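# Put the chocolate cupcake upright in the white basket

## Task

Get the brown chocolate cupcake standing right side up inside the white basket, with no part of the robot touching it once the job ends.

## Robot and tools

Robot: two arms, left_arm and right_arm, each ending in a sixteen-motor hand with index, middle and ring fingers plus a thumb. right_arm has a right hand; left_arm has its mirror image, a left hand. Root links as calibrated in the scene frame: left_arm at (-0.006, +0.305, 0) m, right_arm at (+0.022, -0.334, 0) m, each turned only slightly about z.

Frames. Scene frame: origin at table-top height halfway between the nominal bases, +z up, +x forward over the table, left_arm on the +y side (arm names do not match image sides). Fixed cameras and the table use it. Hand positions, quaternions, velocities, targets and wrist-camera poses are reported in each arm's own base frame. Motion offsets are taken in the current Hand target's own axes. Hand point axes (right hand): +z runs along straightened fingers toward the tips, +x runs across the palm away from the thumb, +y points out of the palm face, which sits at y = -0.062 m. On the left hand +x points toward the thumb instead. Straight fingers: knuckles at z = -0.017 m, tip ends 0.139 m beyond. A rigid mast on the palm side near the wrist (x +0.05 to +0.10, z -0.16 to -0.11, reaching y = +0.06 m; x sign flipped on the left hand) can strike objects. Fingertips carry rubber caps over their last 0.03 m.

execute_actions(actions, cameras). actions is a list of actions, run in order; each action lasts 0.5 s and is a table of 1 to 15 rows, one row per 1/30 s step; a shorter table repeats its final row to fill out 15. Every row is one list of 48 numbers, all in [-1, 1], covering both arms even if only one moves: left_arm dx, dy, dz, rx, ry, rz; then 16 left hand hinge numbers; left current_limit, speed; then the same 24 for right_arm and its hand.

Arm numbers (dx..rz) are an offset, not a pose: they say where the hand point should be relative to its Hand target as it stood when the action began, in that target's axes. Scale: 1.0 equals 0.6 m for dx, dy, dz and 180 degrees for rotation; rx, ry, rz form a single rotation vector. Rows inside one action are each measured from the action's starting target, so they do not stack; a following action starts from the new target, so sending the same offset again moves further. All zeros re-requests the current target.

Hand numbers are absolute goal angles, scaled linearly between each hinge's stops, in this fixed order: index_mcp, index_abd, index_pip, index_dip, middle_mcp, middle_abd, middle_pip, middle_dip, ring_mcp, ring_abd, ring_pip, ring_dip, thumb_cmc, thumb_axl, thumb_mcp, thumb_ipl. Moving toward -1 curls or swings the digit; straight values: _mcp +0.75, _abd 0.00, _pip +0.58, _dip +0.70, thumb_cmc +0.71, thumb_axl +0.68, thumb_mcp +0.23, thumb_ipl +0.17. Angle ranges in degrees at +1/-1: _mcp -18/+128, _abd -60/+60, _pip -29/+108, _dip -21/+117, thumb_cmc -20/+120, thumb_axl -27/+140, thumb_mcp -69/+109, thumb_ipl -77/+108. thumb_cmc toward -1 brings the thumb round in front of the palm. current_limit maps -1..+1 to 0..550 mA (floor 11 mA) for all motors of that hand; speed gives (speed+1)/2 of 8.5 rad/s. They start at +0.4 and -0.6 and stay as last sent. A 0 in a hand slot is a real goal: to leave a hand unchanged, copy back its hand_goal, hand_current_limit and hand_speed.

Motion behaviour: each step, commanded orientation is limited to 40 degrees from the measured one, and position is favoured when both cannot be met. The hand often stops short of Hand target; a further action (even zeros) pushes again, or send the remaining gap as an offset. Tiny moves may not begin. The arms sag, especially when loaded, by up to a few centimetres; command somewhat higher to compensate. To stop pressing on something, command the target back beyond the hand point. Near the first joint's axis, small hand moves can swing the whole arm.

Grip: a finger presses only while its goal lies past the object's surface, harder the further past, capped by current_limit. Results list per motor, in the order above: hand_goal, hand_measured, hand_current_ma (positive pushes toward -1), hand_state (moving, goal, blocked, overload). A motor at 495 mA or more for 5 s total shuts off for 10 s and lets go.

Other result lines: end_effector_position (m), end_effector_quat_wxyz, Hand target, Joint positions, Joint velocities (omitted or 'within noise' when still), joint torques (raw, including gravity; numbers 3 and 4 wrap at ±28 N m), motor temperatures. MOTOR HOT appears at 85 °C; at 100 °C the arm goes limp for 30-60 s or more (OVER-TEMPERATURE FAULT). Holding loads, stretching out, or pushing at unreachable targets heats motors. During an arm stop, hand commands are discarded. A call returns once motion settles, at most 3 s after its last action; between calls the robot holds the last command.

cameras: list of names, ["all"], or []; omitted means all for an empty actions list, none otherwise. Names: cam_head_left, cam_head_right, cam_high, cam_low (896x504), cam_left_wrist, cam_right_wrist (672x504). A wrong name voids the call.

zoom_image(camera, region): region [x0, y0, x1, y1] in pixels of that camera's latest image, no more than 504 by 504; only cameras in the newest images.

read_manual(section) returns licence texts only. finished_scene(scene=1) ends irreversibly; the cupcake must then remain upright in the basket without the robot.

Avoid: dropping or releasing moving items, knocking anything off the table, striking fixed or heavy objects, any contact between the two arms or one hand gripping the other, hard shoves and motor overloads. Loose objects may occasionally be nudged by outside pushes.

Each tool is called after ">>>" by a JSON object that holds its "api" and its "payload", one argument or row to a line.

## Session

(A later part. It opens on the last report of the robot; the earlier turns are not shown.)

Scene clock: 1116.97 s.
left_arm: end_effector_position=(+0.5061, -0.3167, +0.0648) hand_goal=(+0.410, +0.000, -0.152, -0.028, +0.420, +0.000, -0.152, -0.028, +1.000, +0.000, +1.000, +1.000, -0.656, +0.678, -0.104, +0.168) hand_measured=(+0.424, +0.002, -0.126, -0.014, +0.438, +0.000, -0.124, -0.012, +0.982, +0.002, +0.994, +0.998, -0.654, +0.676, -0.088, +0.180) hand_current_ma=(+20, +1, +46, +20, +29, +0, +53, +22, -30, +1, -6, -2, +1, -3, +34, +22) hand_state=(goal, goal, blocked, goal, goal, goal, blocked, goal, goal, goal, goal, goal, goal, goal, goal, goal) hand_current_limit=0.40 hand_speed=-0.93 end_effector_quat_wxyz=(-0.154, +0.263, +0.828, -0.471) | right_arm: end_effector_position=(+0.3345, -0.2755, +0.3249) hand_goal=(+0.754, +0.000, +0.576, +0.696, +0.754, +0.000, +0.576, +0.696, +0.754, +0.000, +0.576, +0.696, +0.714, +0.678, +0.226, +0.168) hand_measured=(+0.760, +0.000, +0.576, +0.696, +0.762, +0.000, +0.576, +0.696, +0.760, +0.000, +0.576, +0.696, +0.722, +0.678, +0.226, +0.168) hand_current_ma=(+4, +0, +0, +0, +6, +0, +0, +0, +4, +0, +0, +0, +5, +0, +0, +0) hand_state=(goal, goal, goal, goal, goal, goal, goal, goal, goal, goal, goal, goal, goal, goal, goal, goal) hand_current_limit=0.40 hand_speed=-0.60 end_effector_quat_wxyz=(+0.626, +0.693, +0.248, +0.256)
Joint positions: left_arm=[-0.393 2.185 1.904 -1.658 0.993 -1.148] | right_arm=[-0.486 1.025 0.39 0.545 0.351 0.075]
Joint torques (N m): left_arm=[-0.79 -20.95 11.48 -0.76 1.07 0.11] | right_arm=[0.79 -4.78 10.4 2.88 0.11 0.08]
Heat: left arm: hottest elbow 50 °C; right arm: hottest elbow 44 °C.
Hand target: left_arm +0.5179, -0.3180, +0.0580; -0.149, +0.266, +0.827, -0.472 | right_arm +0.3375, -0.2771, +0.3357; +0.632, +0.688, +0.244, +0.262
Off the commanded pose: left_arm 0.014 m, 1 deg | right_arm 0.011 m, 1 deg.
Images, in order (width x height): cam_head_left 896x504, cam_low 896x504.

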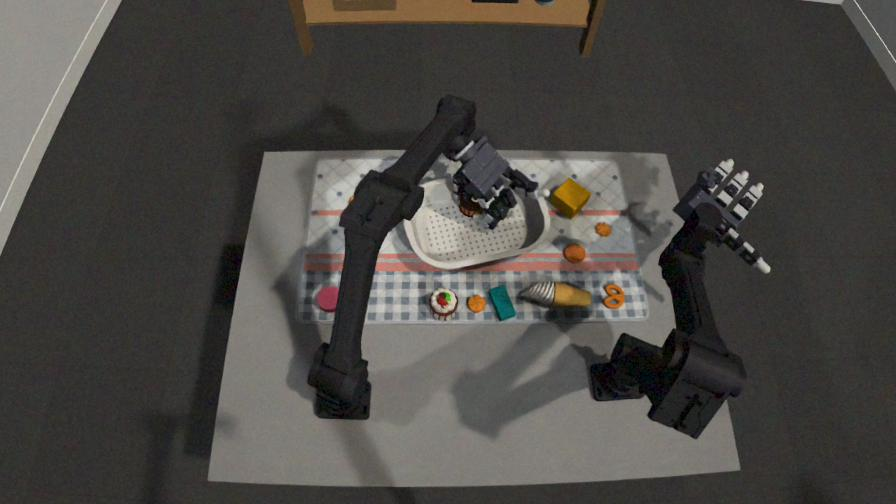

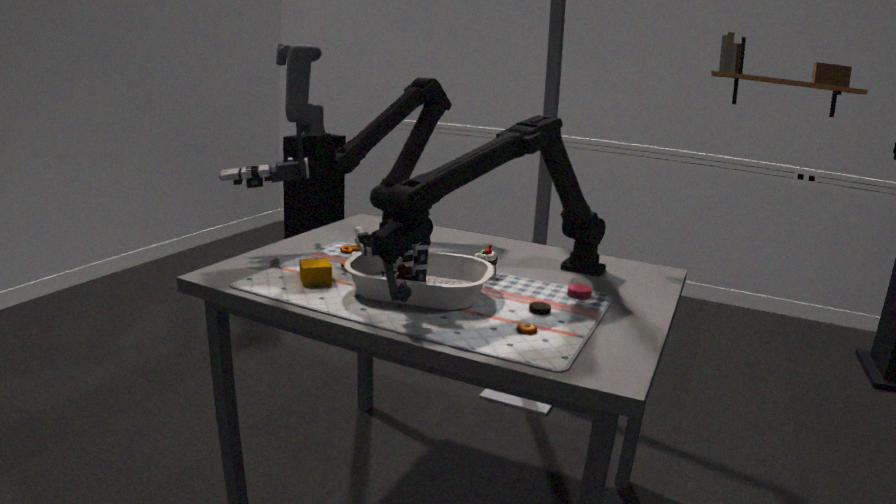

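>>> {"api": "execute_actions", "payload": {
  "actions": [
    [[0,0,0,0,0,0,0.46,0,-0.153,-0.029,0.47,0,-0.153,-0.029,1,0,1,1,-0.657,0.677,-0.06,0.168,0.4,-0.93,0,0,0,0,0,0,0.754,0,0.576,0.696,0.754,0,0.576,0.696,0.754,0,0.576,0.696,0.714,0.678,0.226,0.168,0.4,-0.6]],
    [[0,0,0,0,0,0,0.53,0,-0.153,-0.029,0.54,0,-0.153,-0.029,1,0,1,1,-0.657,0.677,0.03,0.168,0.4,-0.9,0,0,0,0,0,0,0.754,0,0.576,0.696,0.754,0,0.576,0.696,0.754,0,0.576,0.696,0.714,0.678,0.226,0.168,0.4,-0.6]]
  ],
  "cameras": ["cam_head_left","cam_low","cam_high"]
}}

>>> {"api": "zoom_image", "payload": {
  "camera": "cam_head_left",
  "region": [440, 180, 510, 240]
}}

>>> {"api": "zoom_image", "payload": {
  "camera": "cam_low",
  "region": [340, 220, 480, 320]
}}

Scene clock: 1134.37 s.
left_arm: end_effector_position=(+0.5059, -0.3177, +0.0654) hand_goal=(+0.530, +0.000, -0.152, -0.028, +0.540, +0.000, -0.152, -0.028, +1.000, +0.000, +1.000, +1.000, -0.656, +0.678, +0.030, +0.168) hand_measured=(+0.518, +0.002, -0.150, -0.024, +0.526, +0.000, -0.150, -0.024, +0.982, +0.002, +0.994, +0.998, -0.652, +0.678, -0.034, +0.158) hand_current_ma=(-19, +1, +2, +2, -23, +0, +2, +2, -30, +1, -6, -2, +3, +0, -233, -19) hand_state=(goal, goal, goal, goal, goal, goal, goal, goal, goal, goal, goal, goal, goal, goal, blocked, goal) hand_current_limit=0.40 hand_speed=-0.90 end_effector_quat_wxyz=(-0.154, +0.262, +0.827, -0.473) | right_arm: end_effector_position=(+0.3345, -0.2755, +0.3249) hand_goal=(+0.754, +0.000, +0.576, +0.696, +0.754, +0.000, +0.576, +0.696, +0.754, +0.000, +0.576, +0.696, +0.714, +0.678, +0.226, +0.168) hand_measured=(+0.760, +0.000, +0.576, +0.696, +0.762, +0.000, +0.576, +0.696, +0.760, +0.000, +0.576, +0.696, +0.722, +0.678, +0.226, +0.168) hand_current_ma=(+4, +0, +0, +0, +6, +0, +0, +0, +4, +0, +0, +0, +5, +0, +0, +0) hand_state=(goal, goal, goal, goal, goal, goal, goal, goal, goal, goal, goal, goal, goal, goal, goal, goal) hand_current_limit=0.40 hand_speed=-0.60 end_effector_quat_wxyz=(+0.626, +0.693, +0.248, +0.256)
Joint positions: left_arm=[-0.393 2.185 1.904 -1.658 0.999 -1.148] | right_arm=[-0.486 1.025 0.39 0.545 0.351 0.075]
Joint torques (N m): left_arm=[-0.85 -21.01 11.48 -0.73 0.83 0.12] | right_arm=[0.67 -4.72 10.41 2.85 0.11 0.08]
Heat: left arm: hottest elbow 50 °C; right arm: hottest elbow 44 °C.
Hand target: left_arm +0.5179, -0.3180, +0.0580; -0.149, +0.266, +0.827, -0.472 | right_arm +0.3375, -0.2771, +0.3357; +0.632, +0.688, +0.244, +0.262
Off the commanded pose: left_arm 0.014 m, 1 deg | right_arm 0.011 m, 1 deg.
Images, in order (width x height): cam_head_left 896x504, cam_high 896x504, cam_low 896x504.

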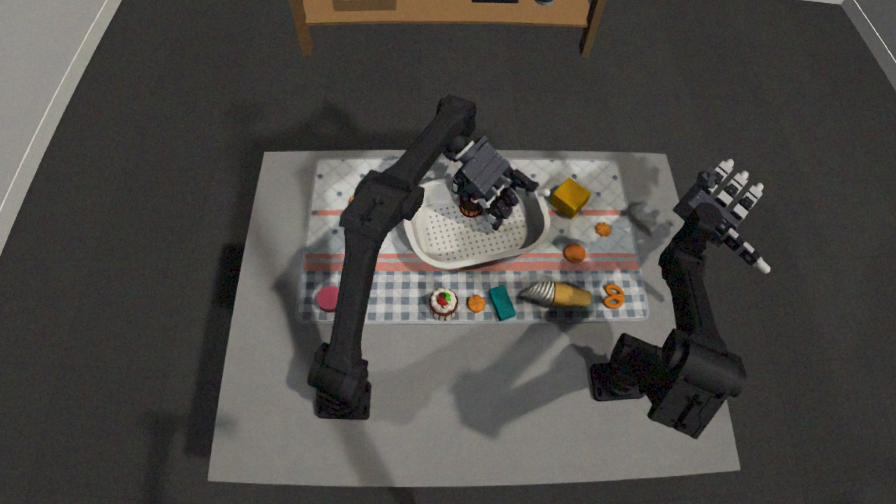

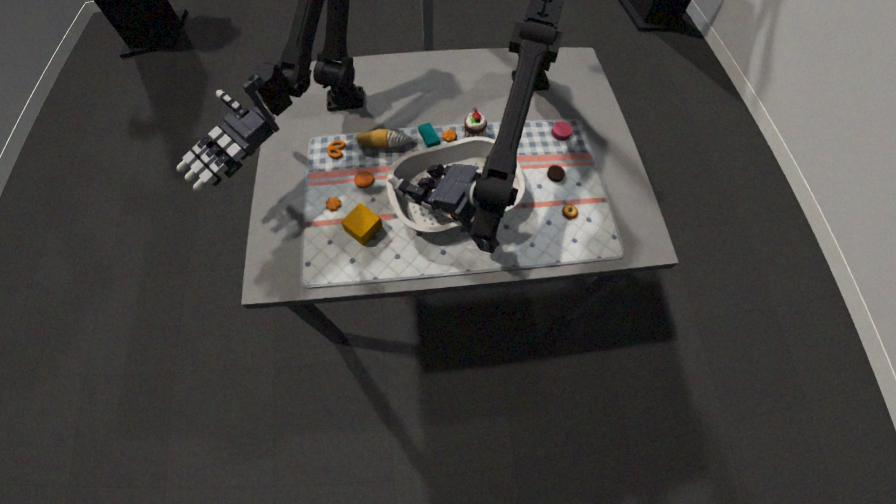

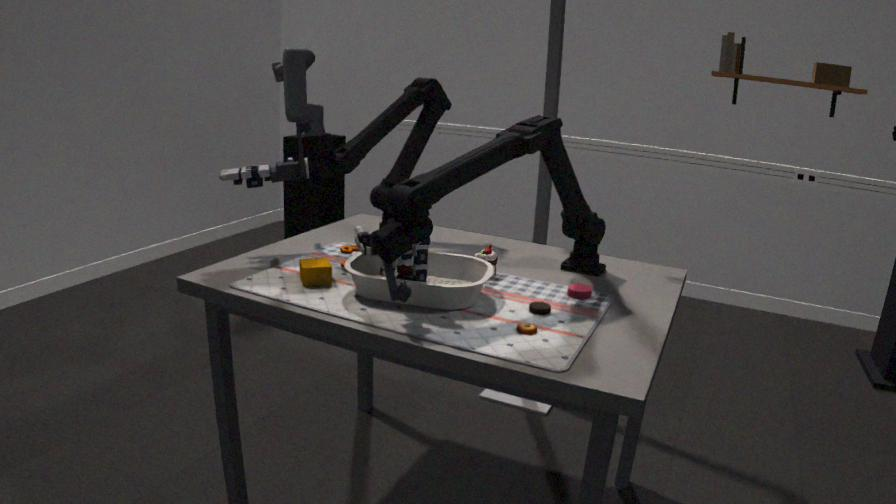

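Scaled by 7.200 from the camera's 896x504 image, which has a finer 1280x720 frame.

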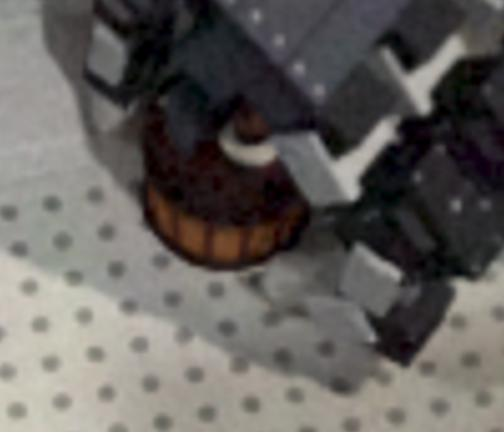

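Scaled by 3.600 from the camera's 896x504 image, which has a finer 1280x720 frame.

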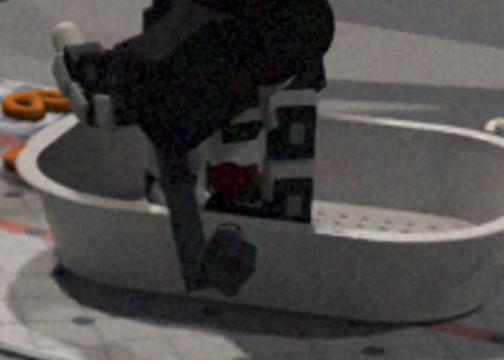

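>>> {"api": "execute_actions", "payload": {
  "actions": [
    [[0,0,0,0,0,0,0.62,0,-0.153,-0.029,0.62,0,-0.153,-0.029,1,0,1,1,-0.657,0.677,-0.03,0.168,0.4,-0.9,0,0,0,0,0,0,0.754,0,0.576,0.696,0.754,0,0.576,0.696,0.754,0,0.576,0.696,0.714,0.678,0.226,0.168,0.4,-0.6]],
    [[0,-0.0361,-0.0208,0,0,0,0.62,0,-0.153,-0.029,0.62,0,-0.153,-0.029,1,0,1,1,-0.657,0.677,-0.03,0.168,0.4,-0.9,0,0,0,0,0,0,0.754,0,0.576,0.696,0.754,0,0.576,0.696,0.754,0,0.576,0.696,0.714,0.678,0.226,0.168,0.4,-0.6]]
  ],
  "cameras": ["cam_head_left","cam_low","cam_high"]
}}

>>> {"api": "zoom_image", "payload": {
  "camera": "cam_head_left",
  "region": [440, 180, 510, 240]
}}

>>> {"api": "zoom_image", "payload": {
  "camera": "cam_low",
  "region": [340, 220, 480, 320]
}}

Scene clock: 1165.57 s.
left_arm: end_effector_position=(+0.5035, -0.3161, +0.0660) hand_goal=(+0.620, +0.000, -0.152, -0.028, +0.620, +0.000, -0.152, -0.028, +1.000, +0.000, +1.000, +1.000, -0.656, +0.678, -0.030, +0.168) hand_measured=(+0.606, +0.002, -0.150, -0.024, +0.604, +0.000, -0.150, -0.024, +0.982, +0.002, +0.994, +0.998, -0.654, +0.678, -0.034, +0.166) hand_current_ma=(-22, +1, +2, +2, -26, +0, +2, +2, -30, +1, -6, -2, +2, +0, -4, -2) hand_state=(goal, goal, goal, goal, goal, goal, goal, goal, goal, goal, goal, goal, goal, goal, goal, goal) hand_current_limit=0.40 hand_speed=-0.90 end_effector_quat_wxyz=(-0.159, +0.260, +0.828, -0.471) | right_arm: end_effector_position=(+0.3345, -0.2755, +0.3249) hand_goal=(+0.754, +0.000, +0.576, +0.696, +0.754, +0.000, +0.576, +0.696, +0.754, +0.000, +0.576, +0.696, +0.714, +0.678, +0.226, +0.168) hand_measured=(+0.760, +0.000, +0.576, +0.696, +0.762, +0.000, +0.576, +0.696, +0.760, +0.000, +0.576, +0.696, +0.722, +0.678, +0.226, +0.168) hand_current_ma=(+4, +0, +0, +0, +6, +0, +0, +0, +4, +0, +0, +0, +5, +0, +0, +0) hand_state=(goal, goal, goal, goal, goal, goal, goal, goal, goal, goal, goal, goal, goal, goal, goal, goal) hand_current_limit=0.40 hand_speed=-0.60 end_effector_quat_wxyz=(+0.626, +0.693, +0.248, +0.256)
Joint positions: left_arm=[-0.393 2.185 1.904 -1.67 0.996 -1.148] | right_arm=[-0.486 1.025 0.39 0.545 0.351 0.075]
Joint torques (N m): left_arm=[-0.85 -23.59 12.57 -1.25 0.96 -0.11] | right_arm=[0.73 -4.78 10.36 2.84 0.11 0.08]
Heat: left arm: hottest elbow 51 °C; right arm: hottest elbow 44 °C.
Hand target: left_arm +0.5176, -0.3183, +0.0830; -0.149, +0.266, +0.827, -0.472 | right_arm +0.3375, -0.2771, +0.3357; +0.632, +0.688, +0.244, +0.262
Off the commanded pose: left_arm 0.022 m, 1 deg | right_arm 0.011 m, 1 deg.
joint sent to its limit (left arm) — joint 4 (wrist pitch), lower limit. The joint targets still meet the commanded pose.
Images, in order (width x height): cam_head_left 896x504, cam_high 896x504, cam_low 896x504.

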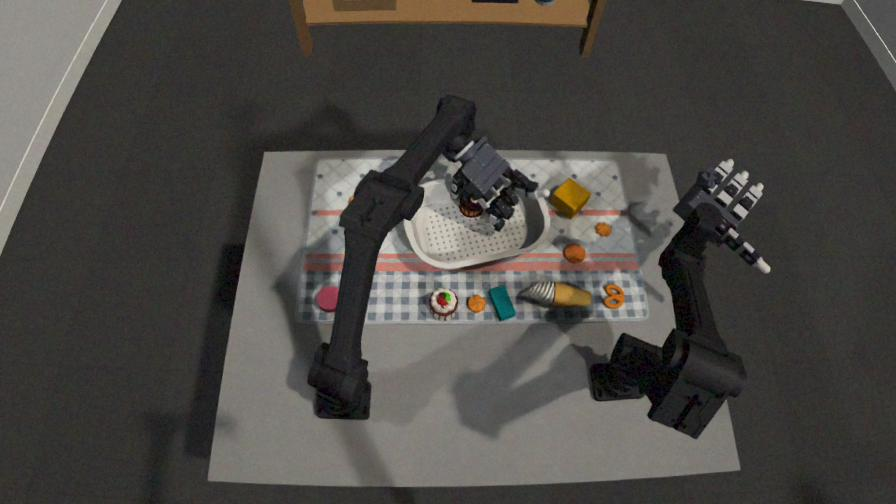

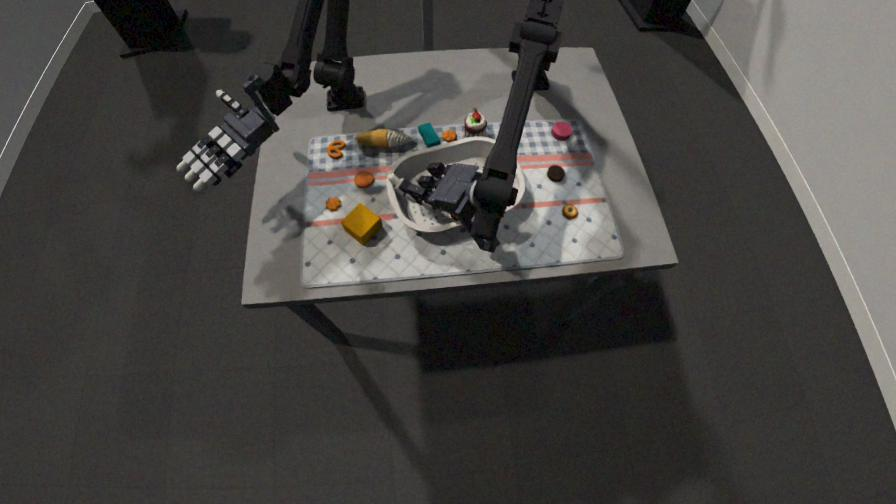

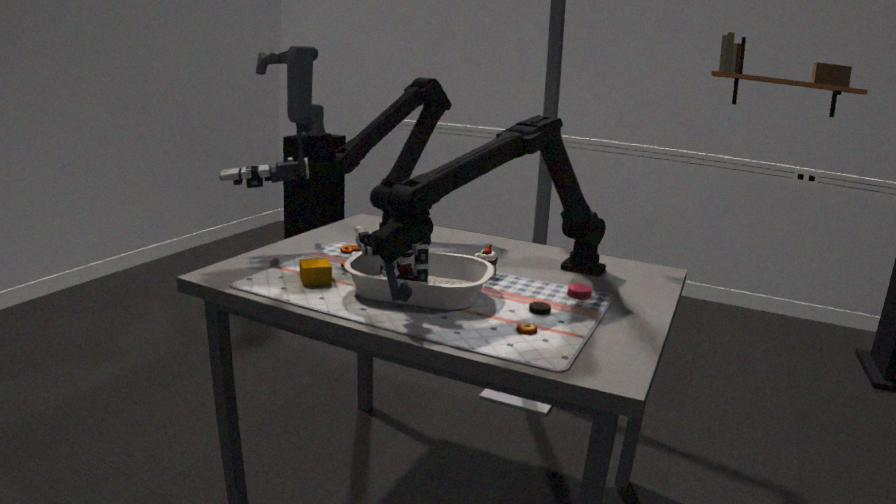

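Scaled by 7.200 from the camera's 896x504 image, which has a finer 1280x720 frame.

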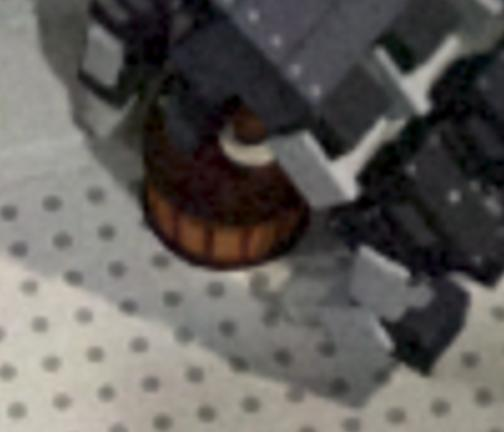

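Scaled by 3.600 from the camera's 896x504 image, which has a finer 1280x720 frame.

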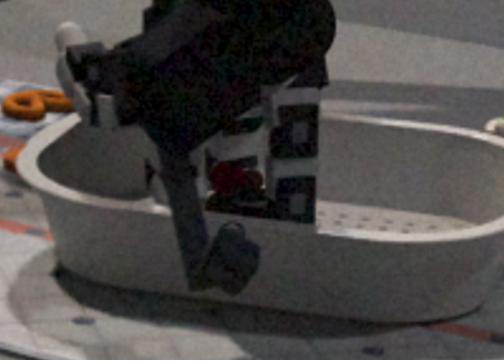

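>>> {"api": "execute_actions", "payload": {
  "actions": [
    [[0,-0.0289,-0.0167,0,0,0,0.62,0,-0.153,-0.029,0.62,0,-0.153,-0.029,1,0,1,1,-0.657,0.677,-0.03,0.168,0.4,-0.9,0,0,0,0,0,0,0.754,0,0.576,0.696,0.754,0,0.576,0.696,0.754,0,0.576,0.696,0.714,0.678,0.226,0.168,0.4,-0.6]],
    [[0,-0.0289,-0.0167,0,0,0,0.62,0,-0.153,-0.029,0.62,0,-0.153,-0.029,1,0,1,1,-0.657,0.677,-0.03,0.168,0.4,-0.9,0,0,0,0,0,0,0.754,0,0.576,0.696,0.754,0,0.576,0.696,0.754,0,0.576,0.696,0.714,0.678,0.226,0.168,0.4,-0.6]]
  ],
  "cameras": ["cam_head_left","cam_low","cam_high"]
}}

>>> {"api": "zoom_image", "payload": {
  "camera": "cam_head_left",
  "region": [440, 180, 510, 240]
}}

>>> {"api": "zoom_image", "payload": {
  "camera": "cam_low",
  "region": [340, 220, 480, 320]
}}

Scene clock: 1179.87 s.
left_arm: end_effector_position=(+0.5058, -0.3163, +0.1039) hand_goal=(+0.620, +0.000, -0.152, -0.028, +0.620, +0.000, -0.152, -0.028, +1.000, +0.000, +1.000, +1.000, -0.656, +0.678, -0.030, +0.168) hand_measured=(+0.606, +0.002, -0.150, -0.024, +0.604, +0.000, -0.150, -0.024, +0.982, +0.002, +0.994, +0.998, -0.654, +0.678, -0.034, +0.166) hand_current_ma=(-21, +1, +2, +2, -26, +0, +2, +2, -30, +1, -6, -2, +2, +0, -4, -2) hand_state=(goal, goal, goal, goal, goal, goal, goal, goal, goal, goal, goal, goal, goal, goal, goal, goal) hand_current_limit=0.40 hand_speed=-0.90 end_effector_quat_wxyz=(-0.142, +0.253, +0.834, -0.469) | right_arm: end_effector_position=(+0.3345, -0.2755, +0.3249) hand_goal=(+0.754, +0.000, +0.576, +0.696, +0.754, +0.000, +0.576, +0.696, +0.754, +0.000, +0.576, +0.696, +0.714, +0.678, +0.226, +0.168) hand_measured=(+0.760, +0.000, +0.576, +0.696, +0.762, +0.000, +0.576, +0.696, +0.760, +0.000, +0.576, +0.696, +0.722, +0.678, +0.226, +0.168) hand_current_ma=(+4, +0, +0, +0, +6, +0, +0, +0, +4, +0, +0, +0, +5, +0, +0, +0) hand_state=(goal, goal, goal, goal, goal, goal, goal, goal, goal, goal, goal, goal, goal, goal, goal, goal) hand_current_limit=0.40 hand_speed=-0.60 end_effector_quat_wxyz=(+0.626, +0.693, +0.248, +0.256)
Joint positions: left_arm=[-0.393 2.127 1.919 -1.671 0.994 -1.206] | right_arm=[-0.486 1.025 0.39 0.545 0.351 0.075]
Joint torques (N m): left_arm=[-1.03 -23.77 12.53 -1.06 1.01 -0.08] | right_arm=[0.79 -4.72 10.4 2.82 0.11 0.08]
Heat: left arm: hottest elbow 52 °C; right arm: hottest elbow 44 °C.
Hand target: left_arm +0.5172, -0.3185, +0.1230; -0.149, +0.266, +0.827, -0.472 | right_arm +0.3375, -0.2771, +0.3357; +0.632, +0.688, +0.244, +0.262
Off the commanded pose: left_arm 0.022 m, 2 deg | right_arm 0.011 m, 1 deg.
joint sent to its limit (left arm) — joint 4 (wrist pitch), lower limit. The joint targets are off in orientation, not in position.
Images, in order (width x height): cam_head_left 896x504, cam_high 896x504, cam_low 896x504.

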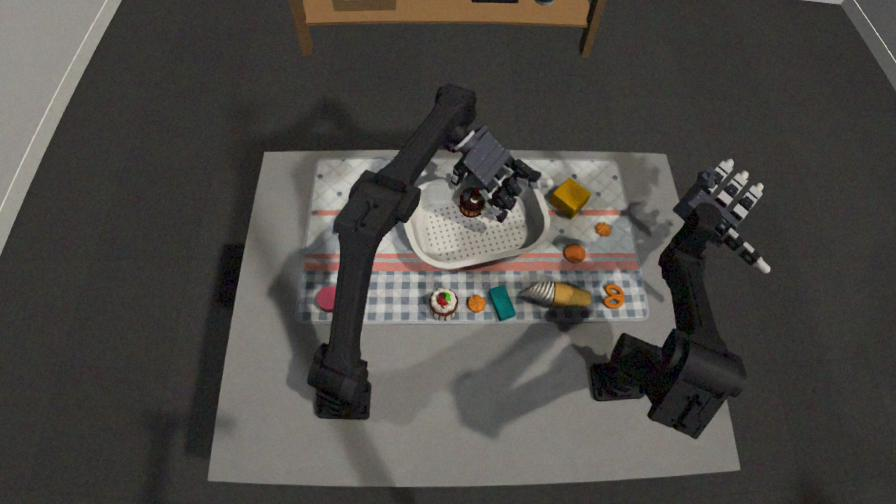

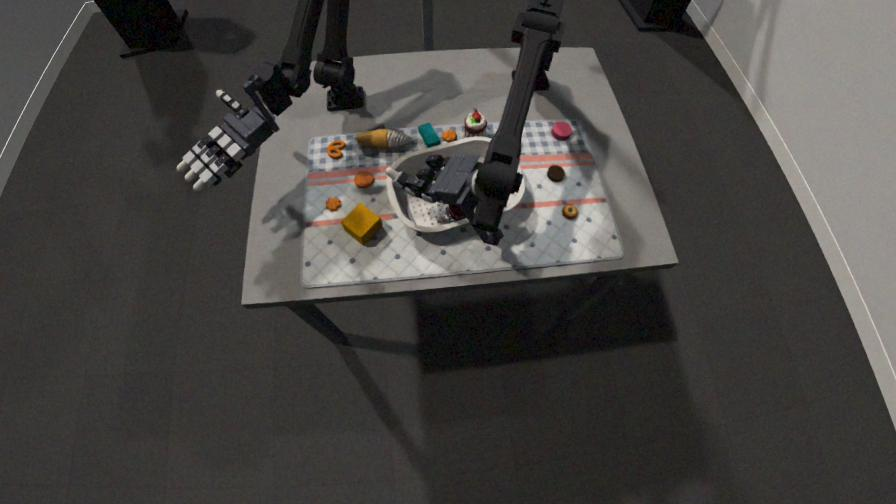

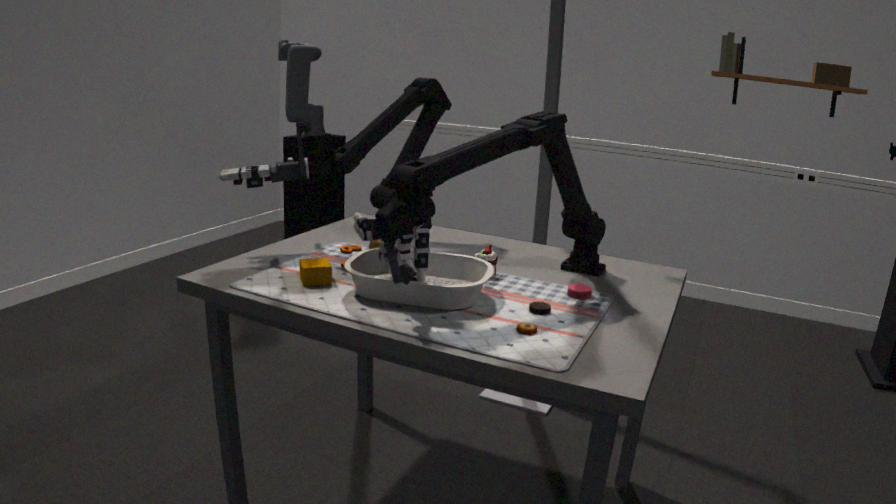

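Scaled by 7.200 from the camera's 896x504 image, which has a finer 1280x720 frame.

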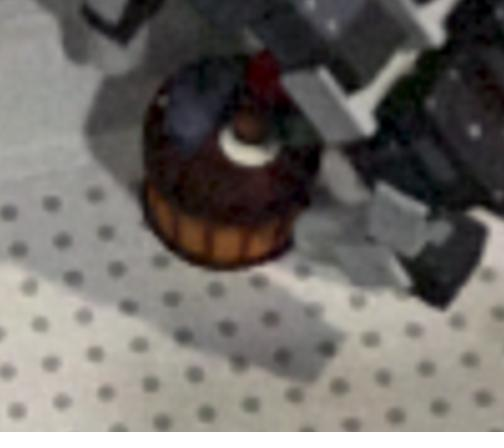

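Scaled by 3.600 from the camera's 896x504 image, which has a finer 1280x720 frame.

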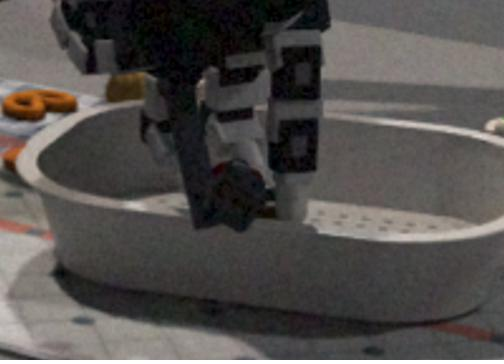

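>>> {"api": "execute_actions", "payload": {
  "actions": [
    [[0,-0.0361,-0.0208,0,0,0,0.62,0,-0.153,-0.029,0.62,0,-0.153,-0.029,1,0,1,1,-0.657,0.677,-0.03,0.168,0.4,-0.9,0,0,0,0,0,0,0.754,0,0.576,0.696,0.754,0,0.576,0.696,0.754,0,0.576,0.696,0.714,0.678,0.226,0.168,0.4,-0.6]],
    [[0,-0.0361,-0.0208,0,0,0,0.62,0,-0.153,-0.029,0.62,0,-0.153,-0.029,1,0,1,1,-0.657,0.677,-0.03,0.168,0.4,-0.9,0,0,0,0,0,0,0.754,0,0.576,0.696,0.754,0,0.576,0.696,0.754,0,0.576,0.696,0.714,0.678,0.226,0.168,0.4,-0.6]]
  ],
  "cameras": ["cam_head_left","cam_low"]
}}

>>> {"api": "zoom_image", "payload": {
  "camera": "cam_low",
  "region": [340, 190, 500, 320]
}}

>>> {"api": "zoom_image", "payload": {
  "camera": "cam_head_left",
  "region": [440, 170, 520, 240]
}}

Scene clock: 1205.43 s.
left_arm: end_effector_position=(+0.5069, -0.3164, +0.1531) hand_goal=(+0.620, +0.000, -0.152, -0.028, +0.620, +0.000, -0.152, -0.028, +1.000, +0.000, +1.000, +1.000, -0.656, +0.678, -0.030, +0.168) hand_measured=(+0.606, +0.002, -0.150, -0.024, +0.604, +0.000, -0.150, -0.024, +0.982, +0.002, +0.994, +0.998, -0.654, +0.678, -0.034, +0.166) hand_current_ma=(-21, +1, +2, +2, -25, +0, +2, +2, -30, +1, -6, -2, +2, +0, -4, -2) hand_state=(goal, goal, goal, goal, goal, goal, goal, goal, goal, goal, goal, goal, goal, goal, goal, goal) hand_current_limit=0.40 hand_speed=-0.90 end_effector_quat_wxyz=(-0.119, +0.244, +0.841, -0.468) | right_arm: end_effector_position=(+0.3345, -0.2755, +0.3249) hand_goal=(+0.754, +0.000, +0.576, +0.696, +0.754, +0.000, +0.576, +0.696, +0.754, +0.000, +0.576, +0.696, +0.714, +0.678, +0.226, +0.168) hand_measured=(+0.760, +0.000, +0.576, +0.696, +0.762, +0.000, +0.576, +0.696, +0.760, +0.000, +0.576, +0.696, +0.722, +0.678, +0.226, +0.168) hand_current_ma=(+4, +0, +0, +0, +6, +0, +0, +0, +4, +0, +0, +0, +5, +0, +0, +0) hand_state=(goal, goal, goal, goal, goal, goal, goal, goal, goal, goal, goal, goal, goal, goal, goal, goal) hand_current_limit=0.40 hand_speed=-0.60 end_effector_quat_wxyz=(+0.626, +0.693, +0.248, +0.256)
Joint positions: left_arm=[-0.393 2.058 1.945 -1.671 0.993 -1.284] | right_arm=[-0.486 1.025 0.39 0.545 0.351 0.075]
Joint torques (N m): left_arm=[-1.2 -23.18 12.82 -0.83 1.12 -0.1] | right_arm=[0.79 -4.84 10.39 2.85 0.1 0.08]
Motor temperatures (°C): left_arm=[25 36 53 26 29 23] | right_arm=[26 26 44 26 24 23]
Heat: left arm: hottest elbow 53 °C; right arm: hottest elbow 44 °C.
Hand target: left_arm +0.5166, -0.3189, +0.1729; -0.149, +0.266, +0.827, -0.472 | right_arm +0.3375, -0.2771, +0.3357; +0.632, +0.688, +0.244, +0.262
Off the commanded pose: left_arm 0.022 m, 5 deg | right_arm 0.011 m, 1 deg.
joint sent to its limit (left arm) — joint 4 (wrist pitch), lower limit. The joint targets are off in orientation, not in position.
Images, in order (width x height): cam_head_left 896x504, cam_low 896x504.

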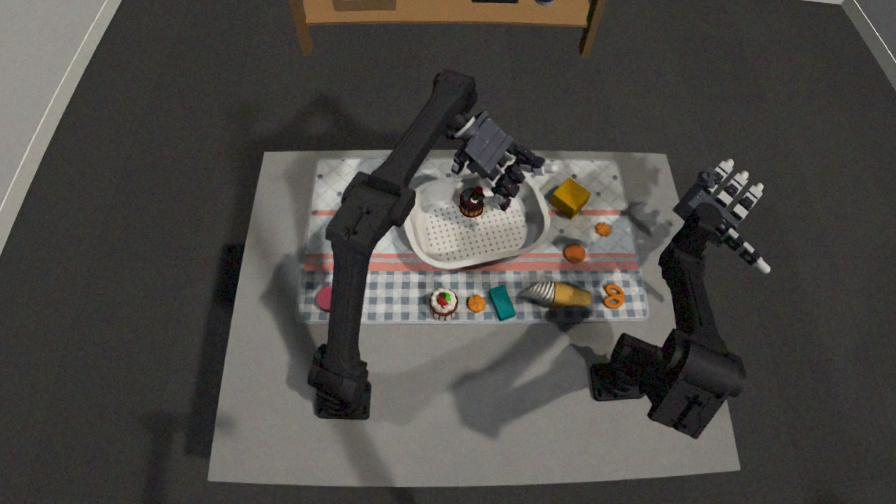

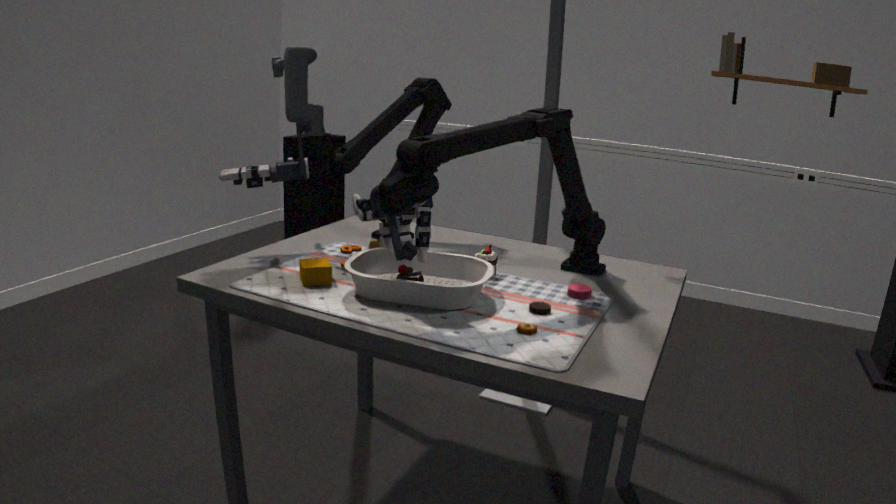

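Scaled by 3.150 from the camera's 896x504 image, which has a finer 1280x720 frame.

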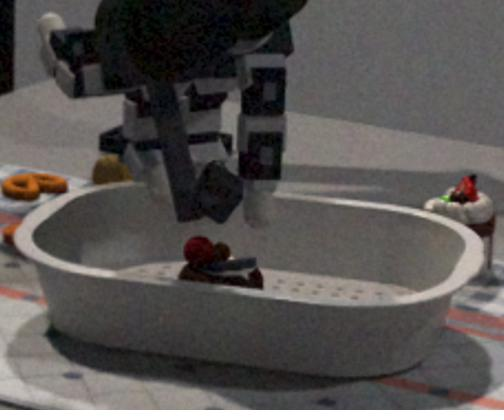

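Scaled by 6.300 from the camera's 896x504 image, which has a finer 1280x720 frame.

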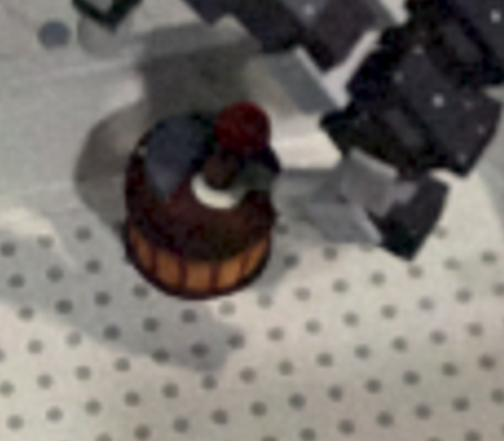

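The cupcake is standing upright in the basket, and the hand is clear of it.

>>> {"api": "finished_scene", "payload": {
  "scene": 1
}}

The scene is finished: the task was done.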